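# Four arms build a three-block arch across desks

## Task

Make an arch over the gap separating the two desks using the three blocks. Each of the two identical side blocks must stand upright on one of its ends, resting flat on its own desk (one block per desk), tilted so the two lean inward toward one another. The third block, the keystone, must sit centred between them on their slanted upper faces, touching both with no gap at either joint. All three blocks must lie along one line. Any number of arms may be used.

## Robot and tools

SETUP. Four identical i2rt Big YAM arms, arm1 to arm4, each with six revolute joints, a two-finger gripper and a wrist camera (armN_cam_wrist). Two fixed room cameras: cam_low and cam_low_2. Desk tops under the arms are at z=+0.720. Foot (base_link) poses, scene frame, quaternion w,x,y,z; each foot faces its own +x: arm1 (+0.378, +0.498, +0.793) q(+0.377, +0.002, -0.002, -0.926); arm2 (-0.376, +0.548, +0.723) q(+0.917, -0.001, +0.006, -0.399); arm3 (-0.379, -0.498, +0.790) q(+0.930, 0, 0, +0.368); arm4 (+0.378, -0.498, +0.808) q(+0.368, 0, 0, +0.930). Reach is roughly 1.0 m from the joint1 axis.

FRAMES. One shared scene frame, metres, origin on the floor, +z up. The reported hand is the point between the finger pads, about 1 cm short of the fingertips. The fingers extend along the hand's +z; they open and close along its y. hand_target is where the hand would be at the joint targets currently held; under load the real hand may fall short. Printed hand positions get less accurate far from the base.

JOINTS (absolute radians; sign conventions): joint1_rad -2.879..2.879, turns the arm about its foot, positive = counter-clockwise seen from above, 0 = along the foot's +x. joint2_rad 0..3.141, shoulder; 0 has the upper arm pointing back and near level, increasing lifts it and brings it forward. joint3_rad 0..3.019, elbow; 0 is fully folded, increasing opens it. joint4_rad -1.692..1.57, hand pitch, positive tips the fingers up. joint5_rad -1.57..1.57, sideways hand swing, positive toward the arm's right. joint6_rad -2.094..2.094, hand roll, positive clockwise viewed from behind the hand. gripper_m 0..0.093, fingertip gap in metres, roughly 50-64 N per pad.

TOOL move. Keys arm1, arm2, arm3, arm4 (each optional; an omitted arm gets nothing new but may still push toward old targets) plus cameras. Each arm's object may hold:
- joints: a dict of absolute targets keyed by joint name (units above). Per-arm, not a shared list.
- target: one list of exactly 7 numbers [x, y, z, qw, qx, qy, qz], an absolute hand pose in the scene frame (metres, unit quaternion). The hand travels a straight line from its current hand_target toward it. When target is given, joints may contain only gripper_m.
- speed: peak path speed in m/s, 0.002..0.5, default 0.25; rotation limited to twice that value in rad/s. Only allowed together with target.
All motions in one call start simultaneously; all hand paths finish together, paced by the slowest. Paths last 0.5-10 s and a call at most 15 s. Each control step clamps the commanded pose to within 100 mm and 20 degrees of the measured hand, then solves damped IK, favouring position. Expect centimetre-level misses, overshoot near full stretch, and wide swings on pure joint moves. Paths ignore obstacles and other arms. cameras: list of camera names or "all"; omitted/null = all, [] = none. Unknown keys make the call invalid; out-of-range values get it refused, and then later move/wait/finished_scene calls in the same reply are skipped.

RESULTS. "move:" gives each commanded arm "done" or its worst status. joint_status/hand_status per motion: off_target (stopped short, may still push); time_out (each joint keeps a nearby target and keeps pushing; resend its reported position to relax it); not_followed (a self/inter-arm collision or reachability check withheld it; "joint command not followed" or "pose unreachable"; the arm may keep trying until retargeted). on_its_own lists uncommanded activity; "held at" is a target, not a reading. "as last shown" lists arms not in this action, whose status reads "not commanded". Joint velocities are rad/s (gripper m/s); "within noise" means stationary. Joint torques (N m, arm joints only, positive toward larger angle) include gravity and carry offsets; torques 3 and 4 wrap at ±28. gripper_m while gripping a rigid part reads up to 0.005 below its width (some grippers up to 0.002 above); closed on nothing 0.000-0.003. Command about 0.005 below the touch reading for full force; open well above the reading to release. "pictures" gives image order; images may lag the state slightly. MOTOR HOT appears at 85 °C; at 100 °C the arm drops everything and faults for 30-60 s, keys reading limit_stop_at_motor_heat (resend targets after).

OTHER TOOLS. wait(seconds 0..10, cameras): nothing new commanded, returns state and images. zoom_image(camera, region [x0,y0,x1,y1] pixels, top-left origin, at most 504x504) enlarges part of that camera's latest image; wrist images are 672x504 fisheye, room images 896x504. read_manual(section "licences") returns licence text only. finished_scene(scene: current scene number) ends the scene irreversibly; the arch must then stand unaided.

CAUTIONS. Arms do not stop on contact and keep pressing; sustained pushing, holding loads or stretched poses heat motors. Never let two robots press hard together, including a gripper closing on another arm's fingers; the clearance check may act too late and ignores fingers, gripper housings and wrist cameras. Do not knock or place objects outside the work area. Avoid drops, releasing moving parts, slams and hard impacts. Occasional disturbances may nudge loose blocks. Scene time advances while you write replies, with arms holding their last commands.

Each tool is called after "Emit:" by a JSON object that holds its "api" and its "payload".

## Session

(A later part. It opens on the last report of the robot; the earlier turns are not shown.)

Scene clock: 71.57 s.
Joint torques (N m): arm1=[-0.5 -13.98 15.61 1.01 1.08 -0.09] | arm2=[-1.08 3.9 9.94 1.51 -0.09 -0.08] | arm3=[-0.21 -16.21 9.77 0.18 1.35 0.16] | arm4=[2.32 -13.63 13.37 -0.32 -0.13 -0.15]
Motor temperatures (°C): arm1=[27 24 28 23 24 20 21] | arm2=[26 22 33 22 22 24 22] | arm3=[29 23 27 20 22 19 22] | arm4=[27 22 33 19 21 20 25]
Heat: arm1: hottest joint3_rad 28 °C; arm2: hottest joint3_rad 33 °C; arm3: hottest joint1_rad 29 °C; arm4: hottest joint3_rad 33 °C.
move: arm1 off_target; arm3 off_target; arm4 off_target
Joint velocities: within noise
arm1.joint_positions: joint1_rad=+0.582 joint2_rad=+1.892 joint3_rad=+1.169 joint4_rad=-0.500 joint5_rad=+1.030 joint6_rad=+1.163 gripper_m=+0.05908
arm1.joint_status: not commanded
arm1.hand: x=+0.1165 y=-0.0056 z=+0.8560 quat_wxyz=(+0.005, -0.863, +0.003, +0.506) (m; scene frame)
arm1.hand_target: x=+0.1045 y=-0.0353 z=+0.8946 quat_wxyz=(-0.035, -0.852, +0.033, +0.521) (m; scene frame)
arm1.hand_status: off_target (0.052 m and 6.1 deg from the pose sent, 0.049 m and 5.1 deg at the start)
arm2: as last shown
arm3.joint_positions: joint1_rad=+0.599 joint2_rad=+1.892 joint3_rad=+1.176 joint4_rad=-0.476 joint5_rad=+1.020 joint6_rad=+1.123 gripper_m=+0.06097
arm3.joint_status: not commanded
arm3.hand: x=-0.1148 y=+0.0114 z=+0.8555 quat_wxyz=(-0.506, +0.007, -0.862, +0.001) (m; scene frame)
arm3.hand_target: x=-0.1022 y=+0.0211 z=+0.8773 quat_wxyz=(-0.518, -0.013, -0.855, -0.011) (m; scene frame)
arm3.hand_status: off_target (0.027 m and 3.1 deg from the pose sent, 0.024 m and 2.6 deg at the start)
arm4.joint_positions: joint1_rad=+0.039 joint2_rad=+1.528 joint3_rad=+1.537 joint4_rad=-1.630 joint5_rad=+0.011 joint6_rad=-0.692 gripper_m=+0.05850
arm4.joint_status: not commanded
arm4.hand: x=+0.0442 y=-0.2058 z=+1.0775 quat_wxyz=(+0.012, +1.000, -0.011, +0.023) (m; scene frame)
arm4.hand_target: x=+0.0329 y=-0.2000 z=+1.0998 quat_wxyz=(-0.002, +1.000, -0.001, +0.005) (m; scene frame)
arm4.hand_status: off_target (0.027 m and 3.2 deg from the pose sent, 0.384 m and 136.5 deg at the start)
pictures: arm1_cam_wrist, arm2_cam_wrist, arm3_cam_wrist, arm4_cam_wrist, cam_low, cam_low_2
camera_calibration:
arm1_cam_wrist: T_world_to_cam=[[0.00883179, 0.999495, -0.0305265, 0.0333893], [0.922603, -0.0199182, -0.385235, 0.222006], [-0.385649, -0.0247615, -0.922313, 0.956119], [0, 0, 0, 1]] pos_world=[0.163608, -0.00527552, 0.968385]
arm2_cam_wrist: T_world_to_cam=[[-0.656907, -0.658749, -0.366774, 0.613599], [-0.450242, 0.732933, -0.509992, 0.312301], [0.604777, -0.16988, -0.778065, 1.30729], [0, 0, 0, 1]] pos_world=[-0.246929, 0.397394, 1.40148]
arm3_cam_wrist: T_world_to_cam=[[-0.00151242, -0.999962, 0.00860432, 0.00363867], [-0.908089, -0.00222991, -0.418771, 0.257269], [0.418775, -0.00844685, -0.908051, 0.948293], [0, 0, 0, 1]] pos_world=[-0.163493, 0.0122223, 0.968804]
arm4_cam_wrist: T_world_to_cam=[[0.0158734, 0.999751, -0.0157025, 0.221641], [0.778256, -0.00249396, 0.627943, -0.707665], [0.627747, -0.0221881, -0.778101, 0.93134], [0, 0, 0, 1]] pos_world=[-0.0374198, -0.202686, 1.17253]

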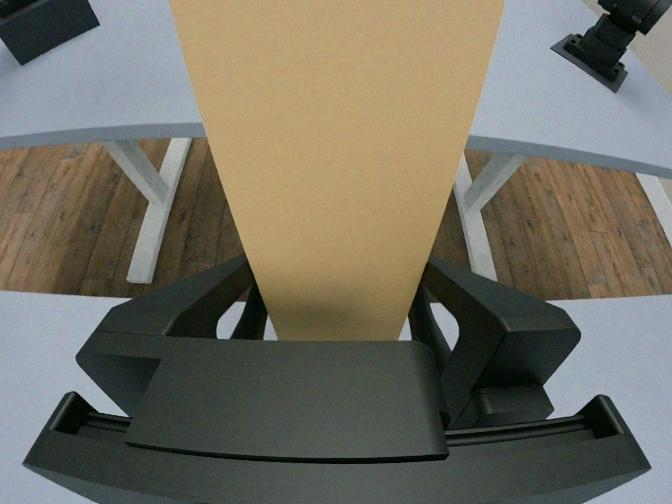

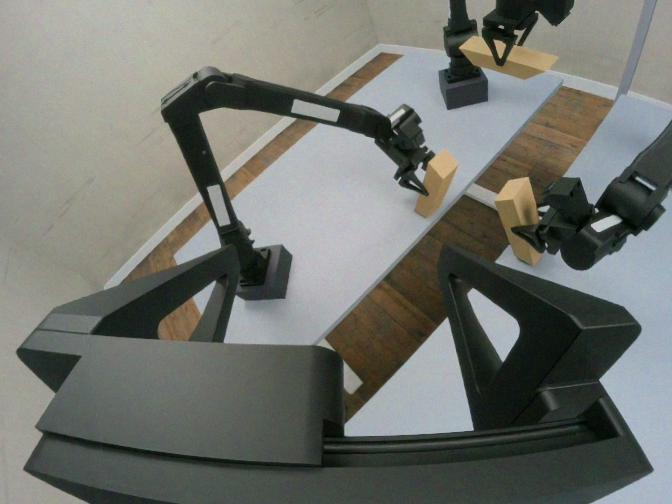

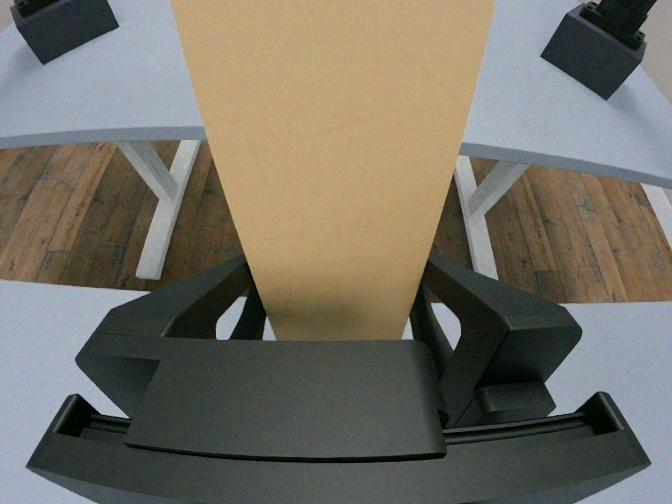

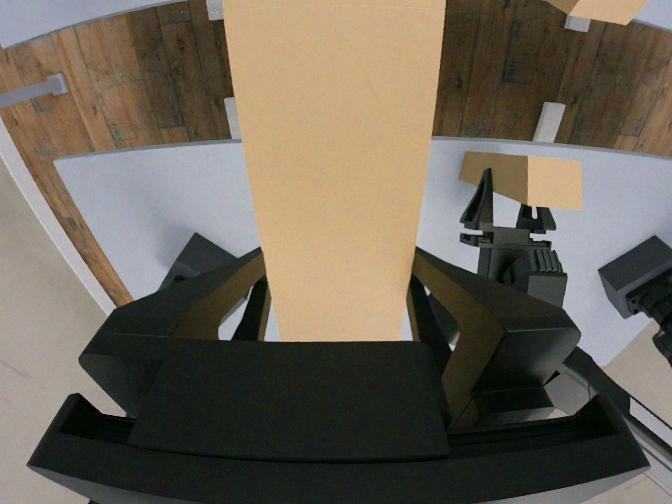

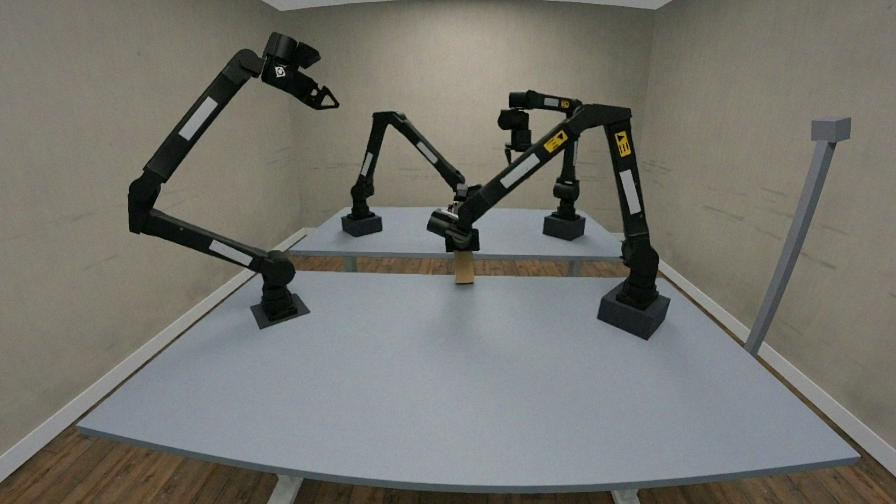

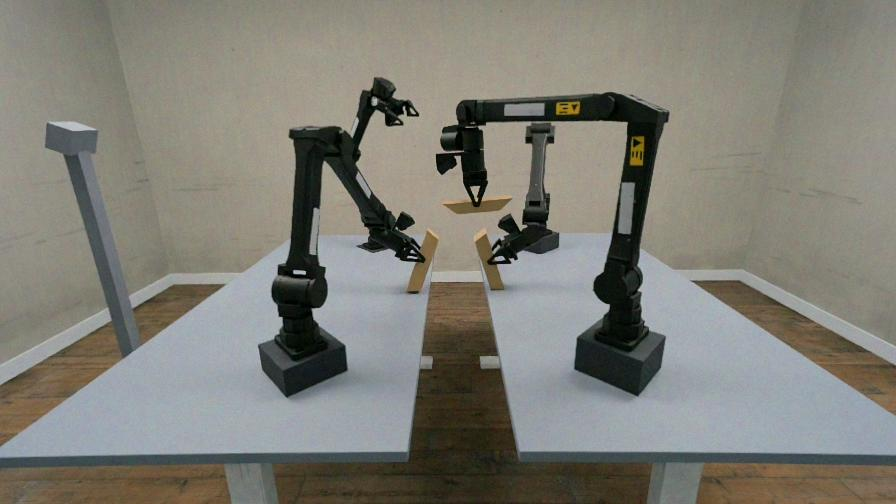

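Emit:
{"api": "move", "payload": {"arm3": {"target":[-0.104,0.024,0.863,-0.516,-0.0126,-0.856,-0.011],"speed":0.06}, "arm1": {"target":[0.106,-0.040,0.878,-0.033,-0.853,0.03,0.52],"speed":0.06}, "arm4": {"target":[0.0,-0.005,1.06,0.002,1,0.002,-0.015],"speed":0.15}}}

Emit:
{"api": "zoom_image", "payload": {"camera": "cam_low_2", "region": [400, 190, 520, 310]}}

Emit:
{"api": "zoom_image", "payload": {"camera": "cam_low", "region": [420, 170, 520, 290]}}

Emit:
{"api": "zoom_image", "payload": {"camera": "arm2_cam_wrist", "region": [400, 110, 560, 290]}}

Scene clock: 82.50 s.
Joint torques (N m): arm1=[0.09 -12.63 15.19 1.31 0.97 -0.02] | arm2=[-0.91 3.72 9.95 1.51 -0.09 -0.08] | arm3=[-0.32 -15.44 9.47 0.84 1.24 0.23] | arm4=[1.44 -20.37 13.35 -0.35 -0.16 -0.16]
Motor temperatures (°C): arm1=[27 25 29 23 25 20 21] | arm2=[26 22 33 22 22 24 22] | arm3=[29 24 28 20 23 19 23] | arm4=[27 23 35 19 21 20 25]
Heat: arm1: hottest joint3_rad 29 °C; arm2: hottest joint3_rad 33 °C; arm3: hottest joint1_rad 29 °C; arm4: hottest joint3_rad 35 °C.
move: arm1 off_target; arm3 off_target; arm4 off_target
Joint velocities: within noise
arm1.joint_positions: joint1_rad=+0.582 joint2_rad=+1.899 joint3_rad=+1.170 joint4_rad=-0.491 joint5_rad=+1.032 joint6_rad=+1.155 gripper_m=+0.05908
arm1.joint_status: not commanded
arm1.hand: x=+0.1162 y=-0.0066 z=+0.8533 quat_wxyz=(+0.006, -0.862, +0.000, +0.507) (m; scene frame)
arm1.hand_target: x=+0.1074 y=-0.0369 z=+0.8792 quat_wxyz=(-0.031, -0.853, +0.027, +0.520) (m; scene frame)
arm1.hand_status: off_target (0.043 m and 5.9 deg from the pose sent, 0.042 m and 5.7 deg at the start)
arm2: as last shown
arm3.joint_positions: joint1_rad=+0.599 joint2_rad=+1.907 joint3_rad=+1.176 joint4_rad=-0.476 joint5_rad=+1.020 joint6_rad=+1.123 gripper_m=+0.06097
arm3.joint_status: not commanded
arm3.hand: x=-0.1150 y=+0.0104 z=+0.8474 quat_wxyz=(-0.505, +0.011, -0.863, +0.008) (m; scene frame)
arm3.hand_target: x=-0.1044 y=+0.0231 z=+0.8634 quat_wxyz=(-0.516, -0.013, -0.856, -0.011) (m; scene frame)
arm3.hand_status: off_target (0.023 m and 3.7 deg from the pose sent, 0.018 m and 3.0 deg at the start)
arm4.joint_positions: joint1_rad=-0.166 joint2_rad=+1.985 joint3_rad=+2.046 joint4_rad=-1.668 joint5_rad=-0.026 joint6_rad=-0.915 gripper_m=+0.05850
arm4.joint_status: not commanded
arm4.hand: x=+0.0048 y=-0.0165 z=+1.0355 quat_wxyz=(+0.022, +1.000, -0.002, +0.001) (m; scene frame)
arm4.hand_target: x=+0.0008 y=-0.0066 z=+1.0598 quat_wxyz=(+0.002, +1.000, +0.002, -0.015) (m; scene frame)
arm4.hand_status: off_target (0.027 m and 3.0 deg from the pose sent, 0.206 m and 4.7 deg at the start)
pictures: arm1_cam_wrist, arm2_cam_wrist, arm3_cam_wrist, arm4_cam_wrist, cam_low, cam_low_2
camera_calibration:
arm1_cam_wrist: T_world_to_cam=[[0.0055377, 0.999643, -0.0261508, 0.0309146], [0.92195, -0.0152315, -0.387009, 0.222852], [-0.387269, -0.0219666, -0.921705, 0.953166], [0, 0, 0, 1]] pos_world=[0.163501, -0.00657135, 0.965592]
arm2_cam_wrist: T_world_to_cam=[[-0.656907, -0.658749, -0.366774, 0.613599], [-0.450242, 0.732933, -0.509992, 0.312301], [0.604777, -0.16988, -0.778065, 1.30729], [0, 0, 0, 1]] pos_world=[-0.246929, 0.397394, 1.40148]
arm3_cam_wrist: T_world_to_cam=[[-0.00152349, -0.999724, 0.0234645, -0.00988532], [-0.909472, -0.00837048, -0.415681, 0.250895], [0.415763, -0.0219736, -0.909208, 0.941791], [0, 0, 0, 1]] pos_world=[-0.163395, 0.012912, 0.960808]
arm4_cam_wrist: T_world_to_cam=[[-0.00193199, 0.999346, -0.0361089, 0.0536813], [0.805198, 0.0229674, 0.592561, -0.613296], [0.593002, -0.02793, -0.804716, 0.955286], [0, 0, 0, 1]] pos_world=[-0.0725581, -0.0128792, 1.13409]

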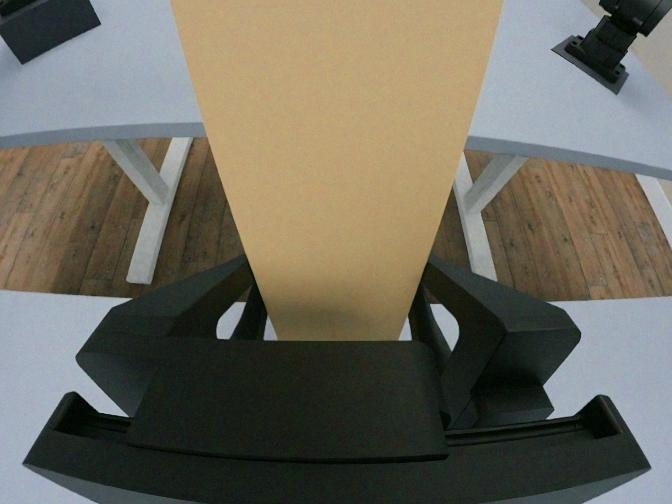

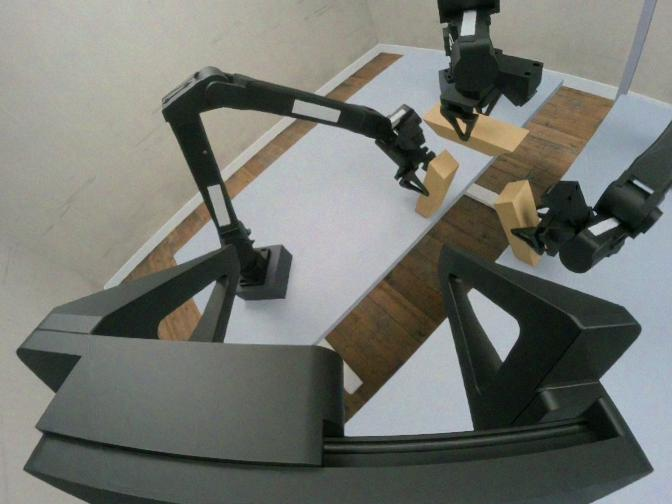

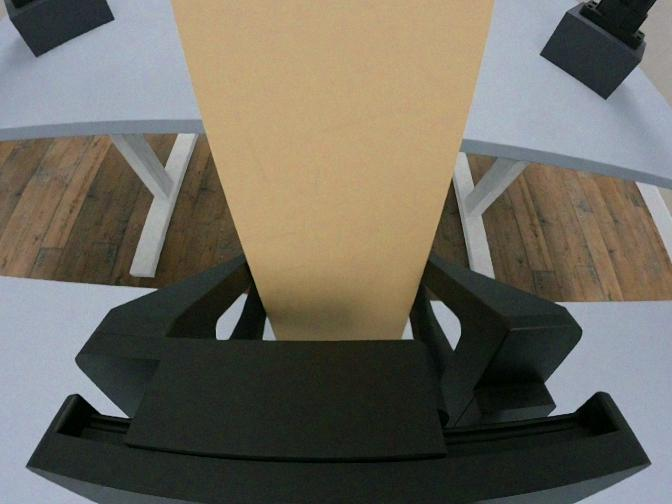

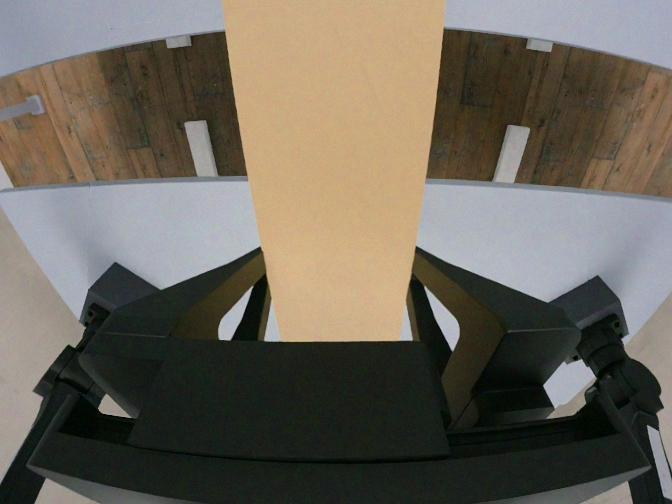

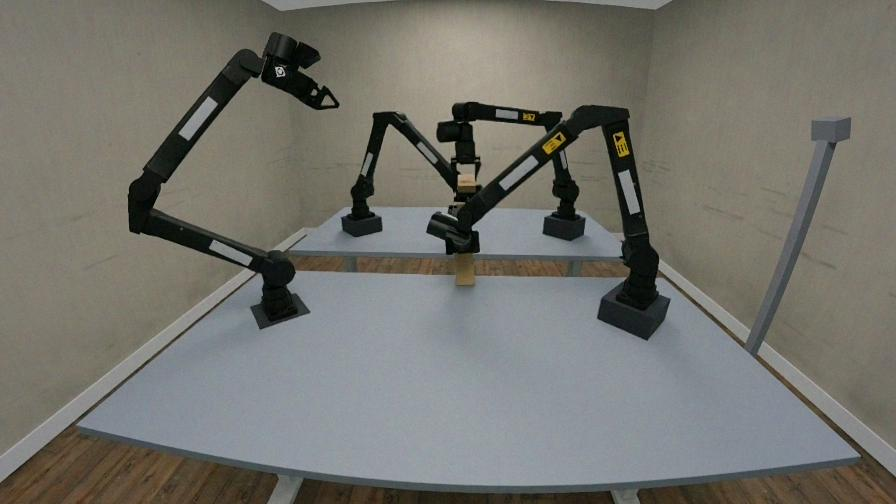

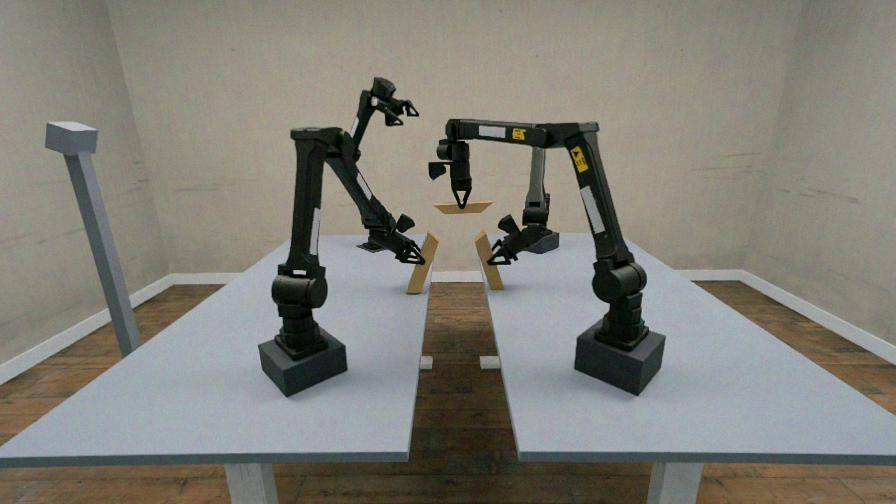

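Scaled by 4.200 from the camera's 896x504 image, which has a finer 1280x720 frame.

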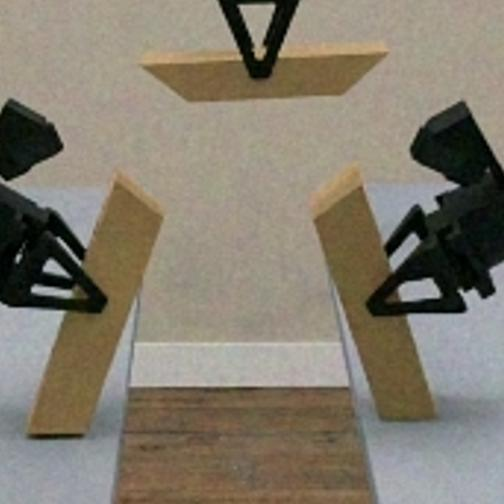

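Scaled by 4.200 from the camera's 896x504 image, which has a finer 1280x720 frame.

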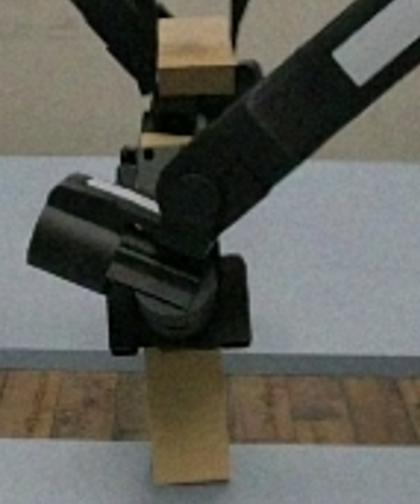

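Scaled by 2.800 from the camera's 672x504 image, which has a finer 960x720 frame.

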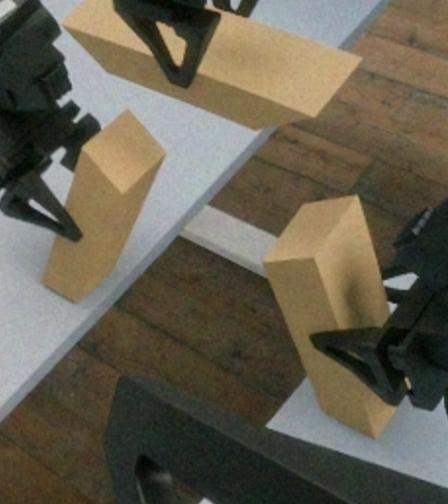

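Emit:
{"api": "zoom_image", "payload": {"camera": "cam_low_2", "region": [480, 270, 520, 300]}}

Emit:
{"api": "zoom_image", "payload": {"camera": "cam_low_2", "region": [400, 275, 440, 305]}}

Emit:
{"api": "zoom_image", "payload": {"camera": "arm2_cam_wrist", "region": [405, 190, 465, 230]}}

Scaled by 12.600 from the camera's 896x504 image, which has a finer 1280x720 frame.

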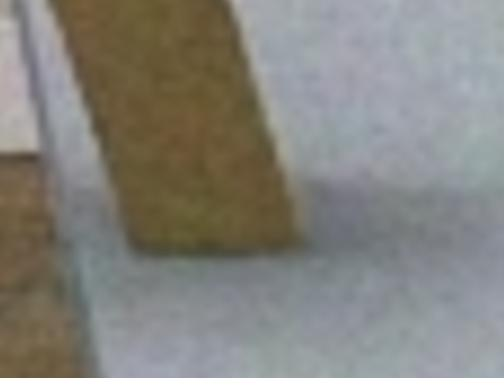

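Scaled by 12.600 from the camera's 896x504 image, which has a finer 1280x720 frame.

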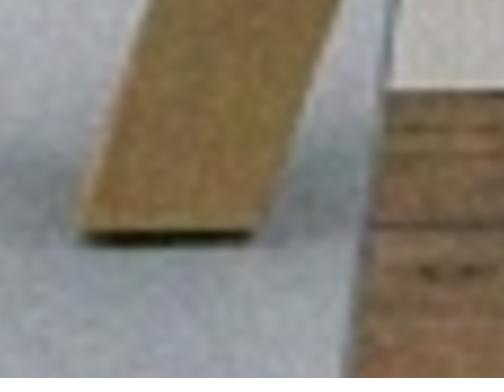

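Scaled by 8.400 from the camera's 672x504 image, which has a finer 960x720 frame.

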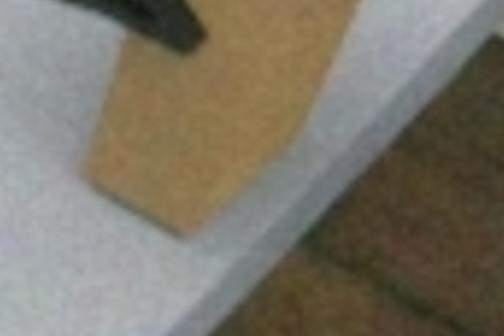

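Emit:
{"api": "move", "payload": {"arm3": {"target":[-0.104,0.024,0.858,-0.516,-0.019,-0.856,-0.0217],"speed":0.06}, "arm4": {"target":[-0.0205,0.002,0.99,-0.018,1,0.003,-0.016],"speed":0.12}}}

Emit:
{"api": "zoom_image", "payload": {"camera": "cam_low_2", "region": [400, 190, 520, 310]}}

Emit:
{"api": "zoom_image", "payload": {"camera": "cam_low", "region": [420, 170, 520, 290]}}

Emit:
{"api": "zoom_image", "payload": {"camera": "arm2_cam_wrist", "region": [400, 110, 560, 290]}}

Scene clock: 97.97 s.
Joint torques (N m): arm1=[0.03 -12.63 15.17 1.35 0.98 -0.03] | arm2=[-1.08 3.72 9.95 1.63 -0.08 -0.09] | arm3=[-0.26 -15.38 8.5 0.94 1.04 0.28] | arm4=[2.49 -21.66 9.88 1.02 0.01 0.11]
Motor temperatures (°C): arm1=[27 24 31 24 25 20 21] | arm2=[26 22 34 22 22 24 22] | arm3=[29 24 29 20 23 19 23] | arm4=[27 23 39 19 21 20 26]
Heat: arm1: hottest joint3_rad 31 °C; arm2: hottest joint3_rad 34 °C; arm3: hottest joint1_rad 29 °C; arm4: hottest joint3_rad 39 °C.
move: arm3 off_target; arm4 off_target
Joint velocities: within noise
arm1, arm2: as last shown
arm3.joint_positions: joint1_rad=+0.599 joint2_rad=+1.912 joint3_rad=+1.176 joint4_rad=-0.441 joint5_rad=+1.020 joint6_rad=+1.117 gripper_m=+0.06097
arm3.joint_status: not commanded
arm3.hand: x=-0.1139 y=+0.0153 z=+0.8471 quat_wxyz=(-0.508, +0.006, -0.862, -0.004) (m; scene frame)
arm3.hand_target: x=-0.1042 y=+0.0234 z=+0.8580 quat_wxyz=(-0.516, -0.016, -0.856, -0.020) (m; scene frame)
arm3.hand_status: off_target (0.017 m and 3.7 deg from the pose sent, 0.020 m and 5.0 deg at the start)
arm4.joint_positions: joint1_rad=-0.158 joint2_rad=+2.021 joint3_rad=+1.954 joint4_rad=-1.495 joint5_rad=-0.006 joint6_rad=-0.915 gripper_m=+0.05850
arm4.joint_status: not commanded
arm4.hand: x=-0.0098 y=+0.0003 z=+0.9783 quat_wxyz=(-0.002, +1.000, +0.002, -0.005) (m; scene frame)
arm4.hand_target: x=-0.0204 y=+0.0017 z=+0.9900 quat_wxyz=(-0.018, +1.000, +0.003, -0.016) (m; scene frame)
arm4.hand_status: off_target (0.016 m and 2.3 deg from the pose sent, 0.055 m and 5.0 deg at the start)
pictures: arm1_cam_wrist, arm2_cam_wrist, arm3_cam_wrist, arm4_cam_wrist, cam_low, cam_low_2
camera_calibration:
arm1_cam_wrist: T_world_to_cam=[[0.0055377, 0.999643, -0.0261508, 0.0309146], [0.92195, -0.0152315, -0.387009, 0.222852], [-0.387269, -0.0219666, -0.921705, 0.953166], [0, 0, 0, 1]] pos_world=[0.163501, -0.00657135, 0.965592]
arm2_cam_wrist: T_world_to_cam=[[-0.656907, -0.658749, -0.366774, 0.613599], [-0.450242, 0.732933, -0.509992, 0.312301], [0.604777, -0.16988, -0.778065, 1.30729], [0, 0, 0, 1]] pos_world=[-0.246929, 0.397394, 1.40148]
arm3_cam_wrist: T_world_to_cam=[[0.00136083, -0.999998, -0.00108713, 0.0160927], [-0.906636, -0.000775099, -0.421914, 0.257361], [0.421912, 0.00155979, -0.906635, 0.939296], [0, 0, 0, 1]] pos_world=[-0.16299, 0.0148271, 0.960201]
arm4_cam_wrist: T_world_to_cam=[[-0.00997655, 0.999883, 0.0116196, -0.0120446], [0.811874, 0.00131595, 0.583831, -0.559372], [0.583747, 0.0152583, -0.811792, 0.925157], [0, 0, 0, 1]] pos_world=[-0.0860386, -0.00133699, 1.07775]

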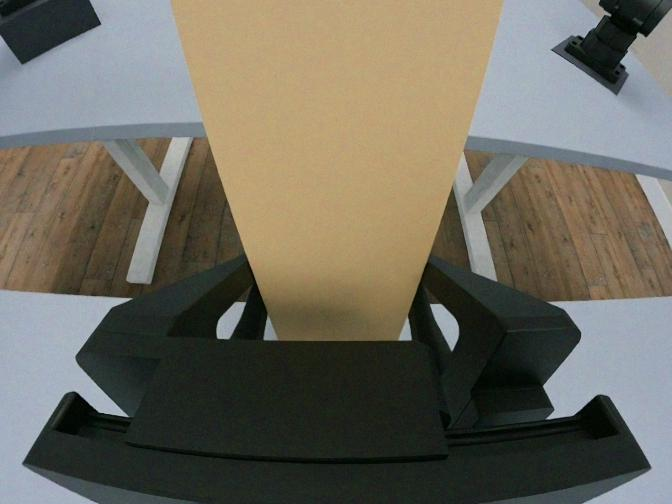

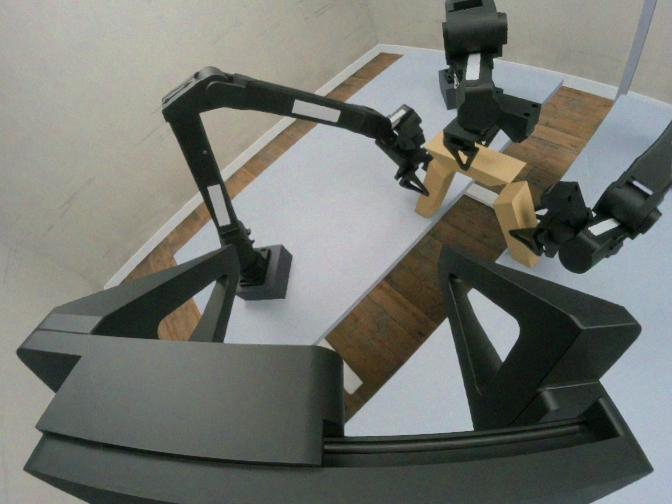

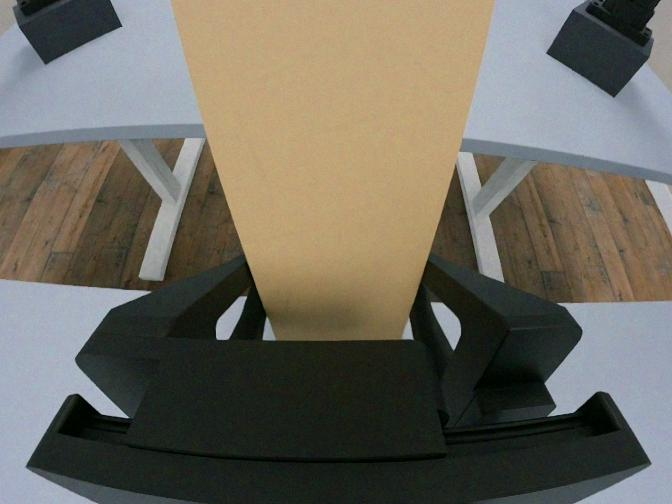

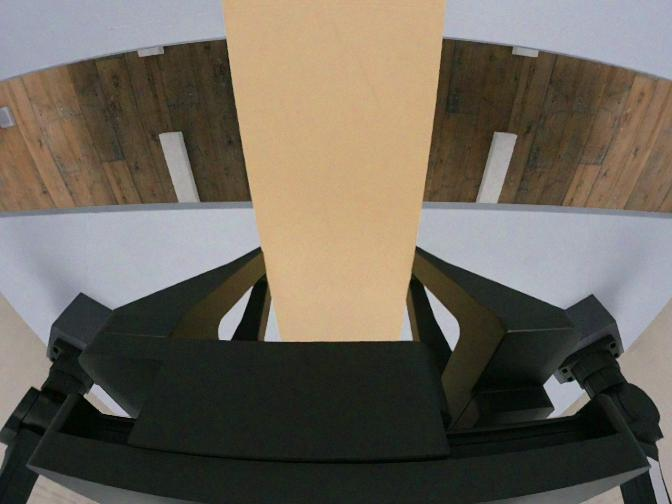

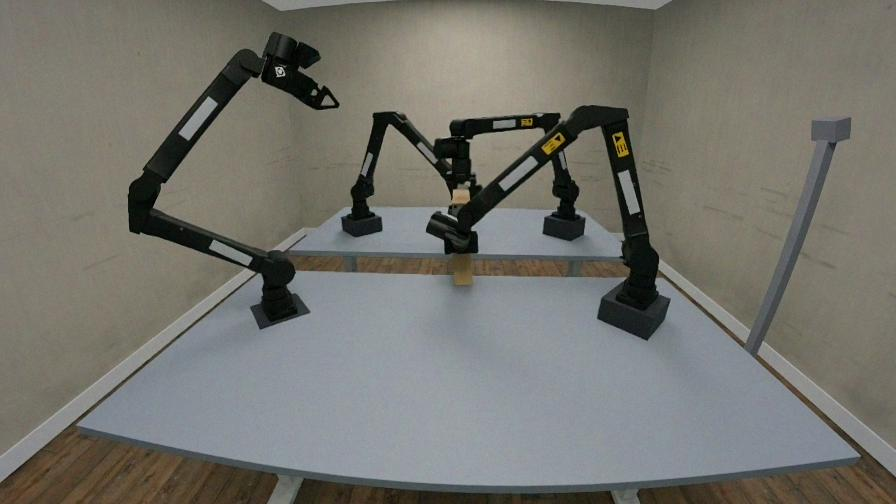

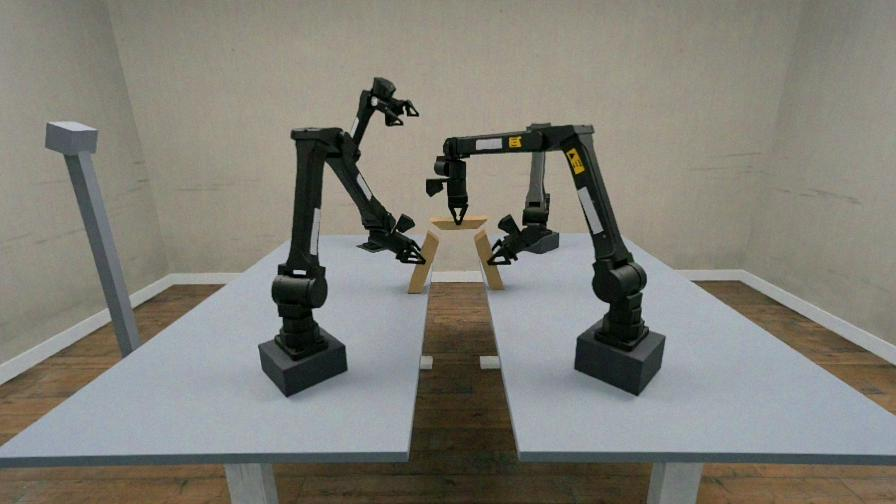

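Scaled by 4.200 from the camera's 896x504 image, which has a finer 1280x720 frame.

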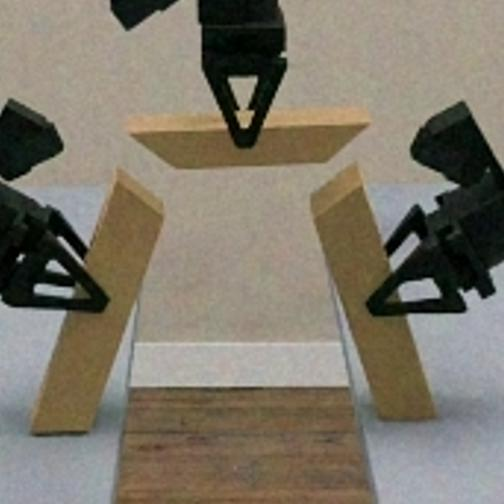

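Scaled by 4.200 from the camera's 896x504 image, which has a finer 1280x720 frame.

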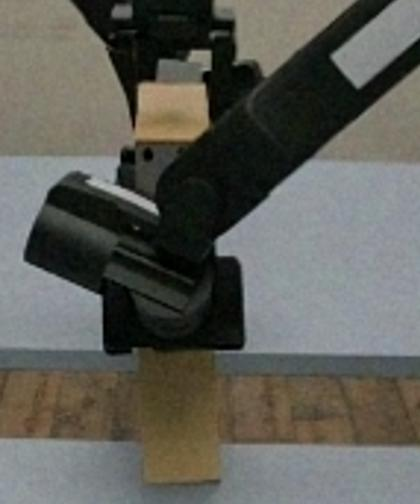

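Scaled by 2.800 from the camera's 672x504 image, which has a finer 960x720 frame.

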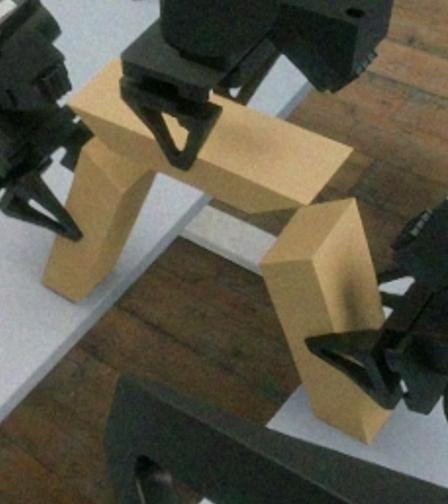

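Emit:
{"api": "move", "payload": {"arm4": {"target": [-0.0284, 0.0187, 0.966, -0.016, 1, 0.001, -0.011], "speed": 0.08}, "cameras": ["all"]}}

Emit:
{"api": "zoom_image", "payload": {"camera": "cam_low_2", "region": [400, 190, 520, 310]}}

Emit:
{"api": "zoom_image", "payload": {"camera": "arm2_cam_wrist", "region": [400, 110, 560, 290]}}

Emit:
{"api": "zoom_image", "payload": {"camera": "cam_low", "region": [420, 170, 520, 290]}}

Scene clock: 107.20 s.
Joint torques (N m): arm1=[0.15 -12.63 15.19 1.32 0.98 -0.03] | arm2=[-1.14 3.66 10.06 1.59 -0.07 -0.09] | arm3=[-0.09 -15.15 8.39 0.99 1.02 0.24] | arm4=[2.26 -21.95 12.62 0.91 0.01 0.09]
Motor temperatures (°C): arm1=[27 24 31 24 25 20 21] | arm2=[26 22 34 22 22 24 22] | arm3=[29 24 29 20 23 19 23] | arm4=[27 25 39 19 21 20 26]
Heat: arm1: hottest joint3_rad 31 °C; arm2: hottest joint3_rad 34 °C; arm3: hottest joint1_rad 29 °C; arm4: hottest joint3_rad 39 °C.
move: arm4 off_target
Joint velocities: within noise
arm1, arm2, arm3: as last shown
arm4.joint_positions: joint1_rad=-0.157 joint2_rad=+2.086 joint3_rad=+1.954 joint4_rad=-1.479 joint5_rad=+0.000 joint6_rad=-0.915 gripper_m=+0.05850
arm4.joint_status: not commanded
arm4.hand: x=-0.0127 y=+0.0045 z=+0.9385 quat_wxyz=(+0.016, +1.000, +0.003, +0.013) (m; scene frame)
arm4.hand_target: x=-0.0272 y=+0.0173 z=+0.9664 quat_wxyz=(-0.016, +1.000, +0.001, -0.011) (m; scene frame)
arm4.hand_status: off_target (0.035 m and 4.6 deg from the pose sent, 0.029 m and 1.8 deg at the start)
pictures: arm1_cam_wrist, arm2_cam_wrist, arm3_cam_wrist, arm4_cam_wrist, cam_low, cam_low_2
camera_calibration:
arm1_cam_wrist: T_world_to_cam=[[0.0055377, 0.999643, -0.0261508, 0.0309146], [0.92195, -0.0152315, -0.387009, 0.222852], [-0.387269, -0.0219666, -0.921705, 0.953166], [0, 0, 0, 1]] pos_world=[0.163501, -0.00657135, 0.965592]
arm2_cam_wrist: T_world_to_cam=[[-0.656907, -0.658749, -0.366774, 0.613599], [-0.450242, 0.732933, -0.509992, 0.312301], [0.604777, -0.16988, -0.778065, 1.30729], [0, 0, 0, 1]] pos_world=[-0.246929, 0.397394, 1.40148]
arm3_cam_wrist: T_world_to_cam=[[0.00136083, -0.999998, -0.00108713, 0.0160927], [-0.906636, -0.000775099, -0.421914, 0.257361], [0.421912, 0.00155979, -0.906635, 0.939296], [0, 0, 0, 1]] pos_world=[-0.16299, 0.0148271, 0.960201]
arm4_cam_wrist: T_world_to_cam=[[-0.0109734, 0.99965, -0.024066, 0.0177037], [0.790811, 0.0234051, 0.611613, -0.56027], [0.611962, -0.0123202, -0.790791, 0.875277], [0, 0, 0, 1]] pos_world=[-0.0923746, 0.00619923, 1.03526]

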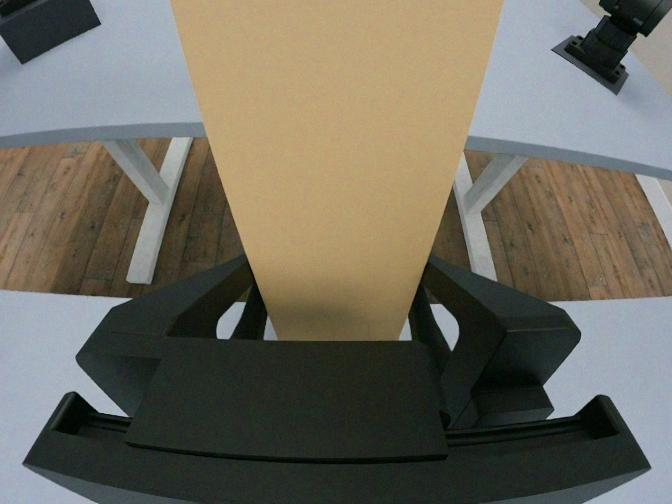

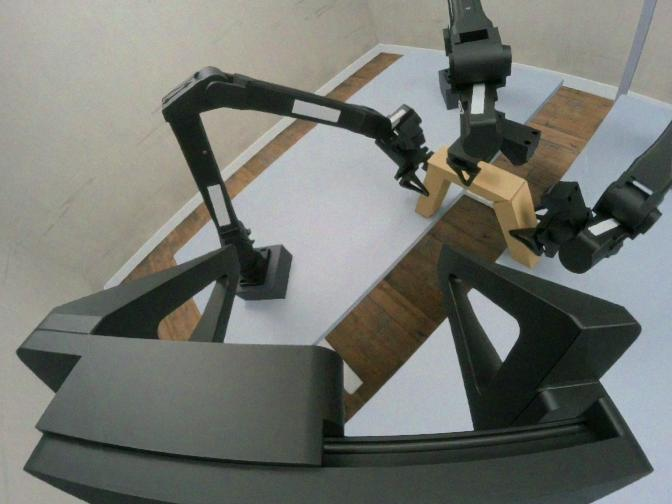

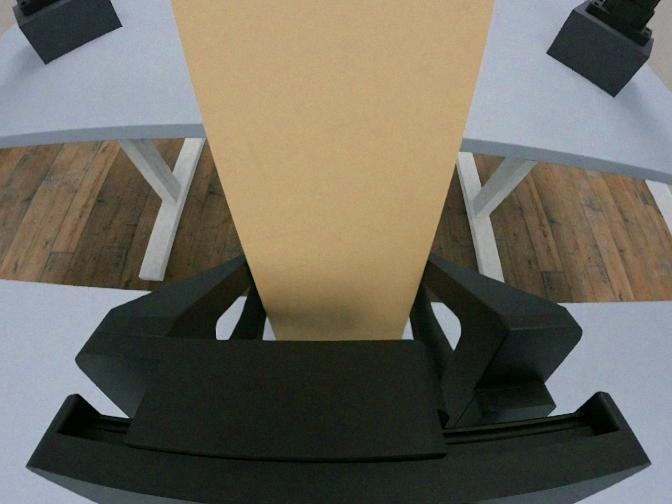

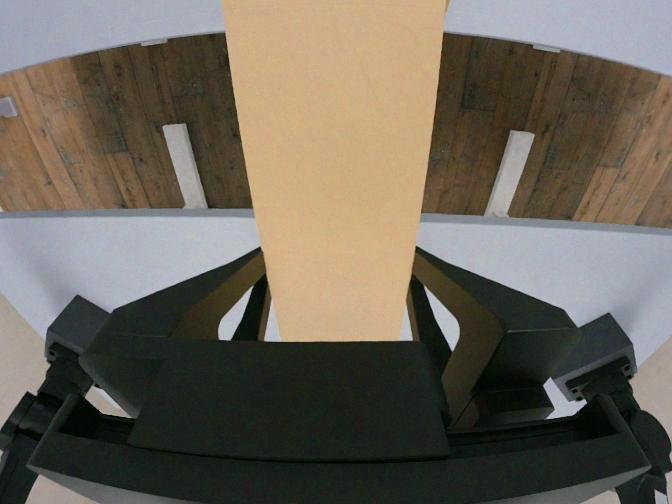

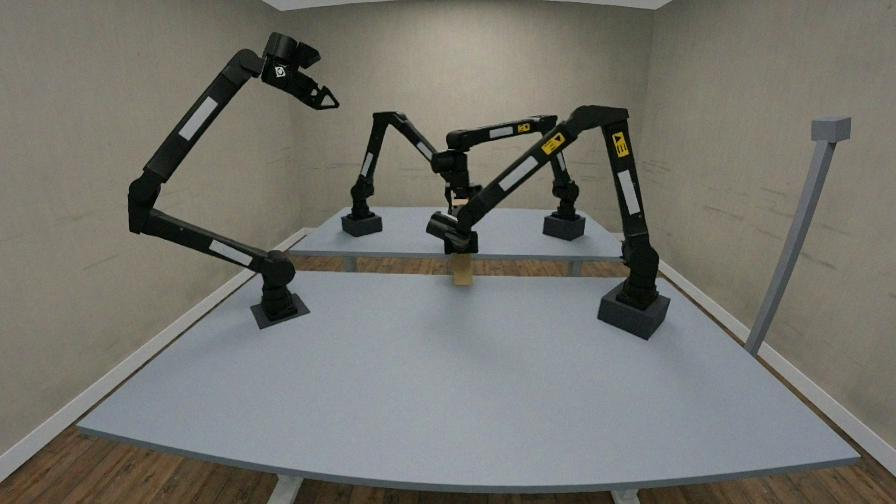

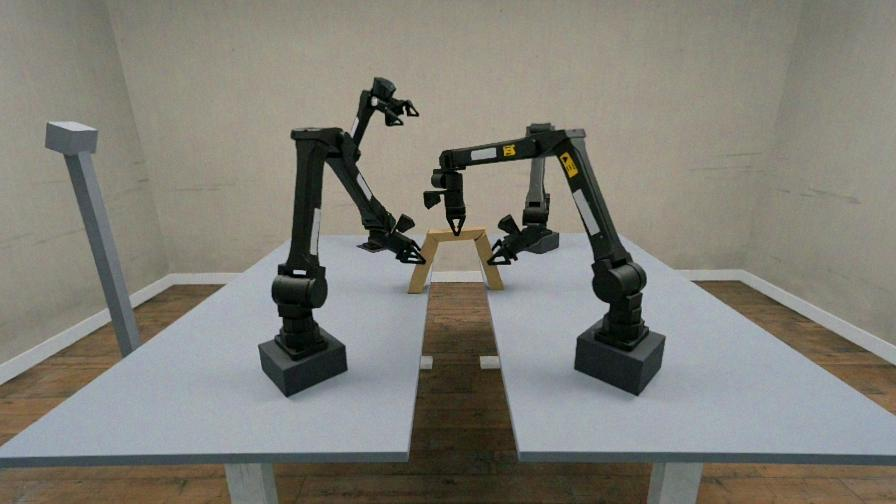

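Scaled by 4.200 from the camera's 896x504 image, which has a finer 1280x720 frame.

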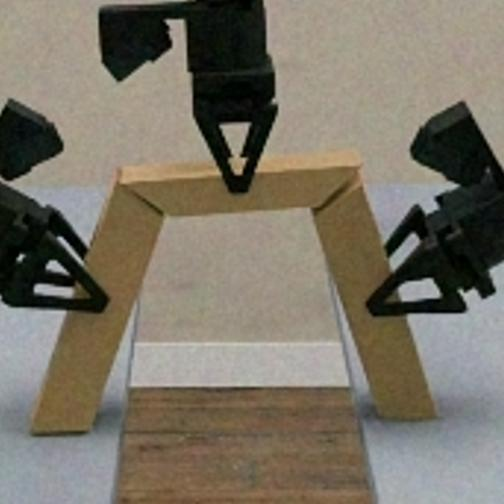

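Scaled by 2.800 from the camera's 672x504 image, which has a finer 960x720 frame.

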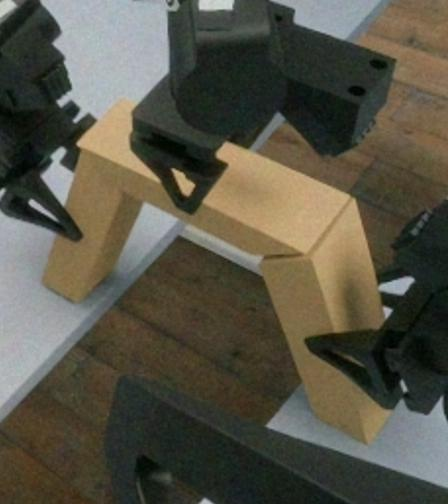

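Scaled by 4.200 from the camera's 896x504 image, which has a finer 1280x720 frame.

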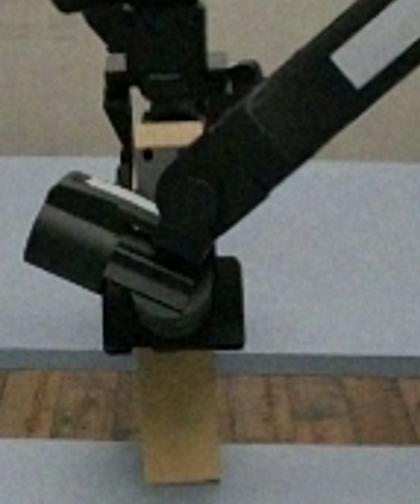

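Emit:
{"api": "zoom_image", "payload": {"camera": "arm2_cam_wrist", "region": [485, 160, 545, 220]}}

Emit:
{"api": "zoom_image", "payload": {"camera": "arm2_cam_wrist", "region": [415, 140, 475, 200]}}

Emit:
{"api": "zoom_image", "payload": {"camera": "cam_low_2", "region": [420, 215, 450, 255]}}

Emit:
{"api": "zoom_image", "payload": {"camera": "cam_low_2", "region": [468, 215, 498, 255]}}

Emit:
{"api": "zoom_image", "payload": {"camera": "arm3_cam_wrist", "region": [140, 0, 530, 60]}}

Emit:
{"api": "zoom_image", "payload": {"camera": "arm1_cam_wrist", "region": [140, 0, 530, 60]}}

Emit:
{"api": "zoom_image", "payload": {"camera": "arm4_cam_wrist", "region": [200, 0, 480, 100]}}

Scaled by 8.400 from the camera's 672x504 image, which has a finer 960x720 frame.

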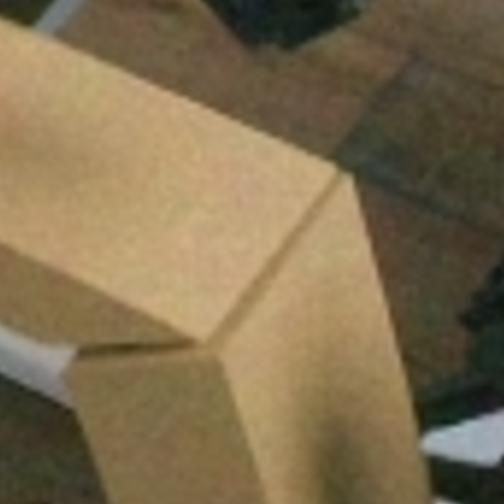

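Scaled by 8.400 from the camera's 672x504 image, which has a finer 960x720 frame.

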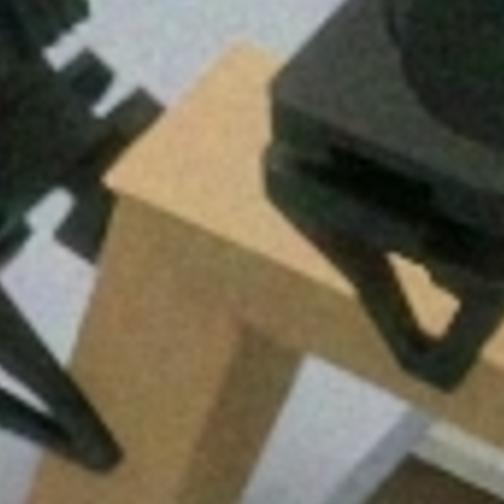

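Scaled by 12.600 from the camera's 896x504 image, which has a finer 1280x720 frame.

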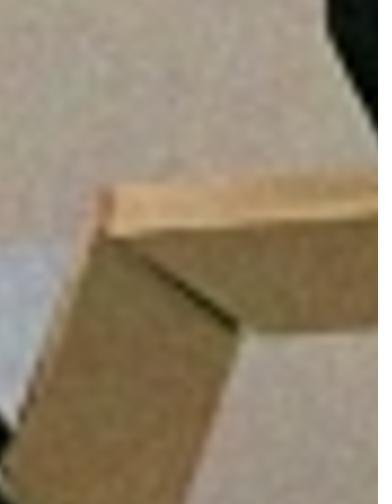

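Scaled by 12.600 from the camera's 896x504 image, which has a finer 1280x720 frame.

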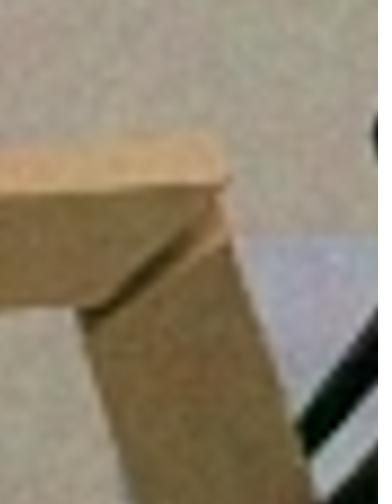

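Scaled by 1.292 from the camera's 672x504 image, which has a finer 960x720 frame.

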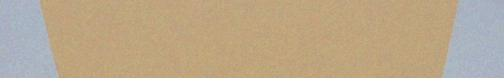

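Scaled by 1.292 from the camera's 672x504 image, which has a finer 960x720 frame.

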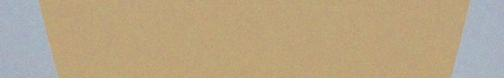

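Scaled by 1.800 from the camera's 672x504 image, which has a finer 960x720 frame.

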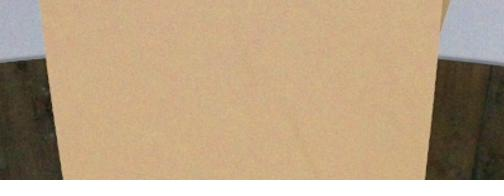

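Emit:
{"api": "zoom_image", "payload": {"camera": "arm4_cam_wrist", "region": [410, 0, 490, 60]}}

Emit:
{"api": "zoom_image", "payload": {"camera": "arm4_cam_wrist", "region": [190, 0, 270, 60]}}

Emit:
{"api": "zoom_image", "payload": {"camera": "cam_low_2", "region": [473, 223, 489, 243]}}

Scaled by 6.300 from the camera's 672x504 image, which has a finer 960x720 frame.

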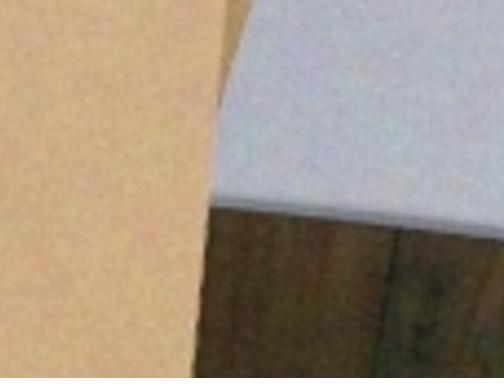

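Scaled by 6.300 from the camera's 672x504 image, which has a finer 960x720 frame.

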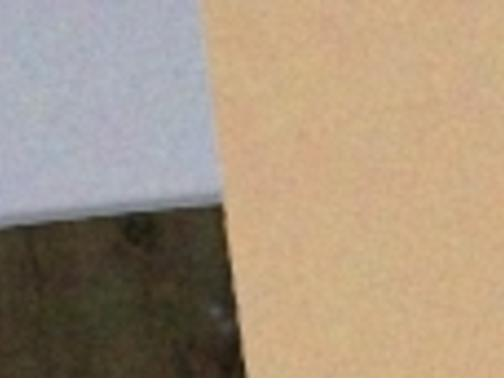

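Scaled by 25.200 from the camera's 896x504 image, which has a finer 1280x720 frame.

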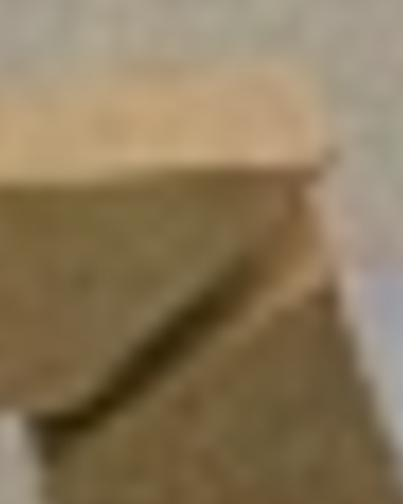

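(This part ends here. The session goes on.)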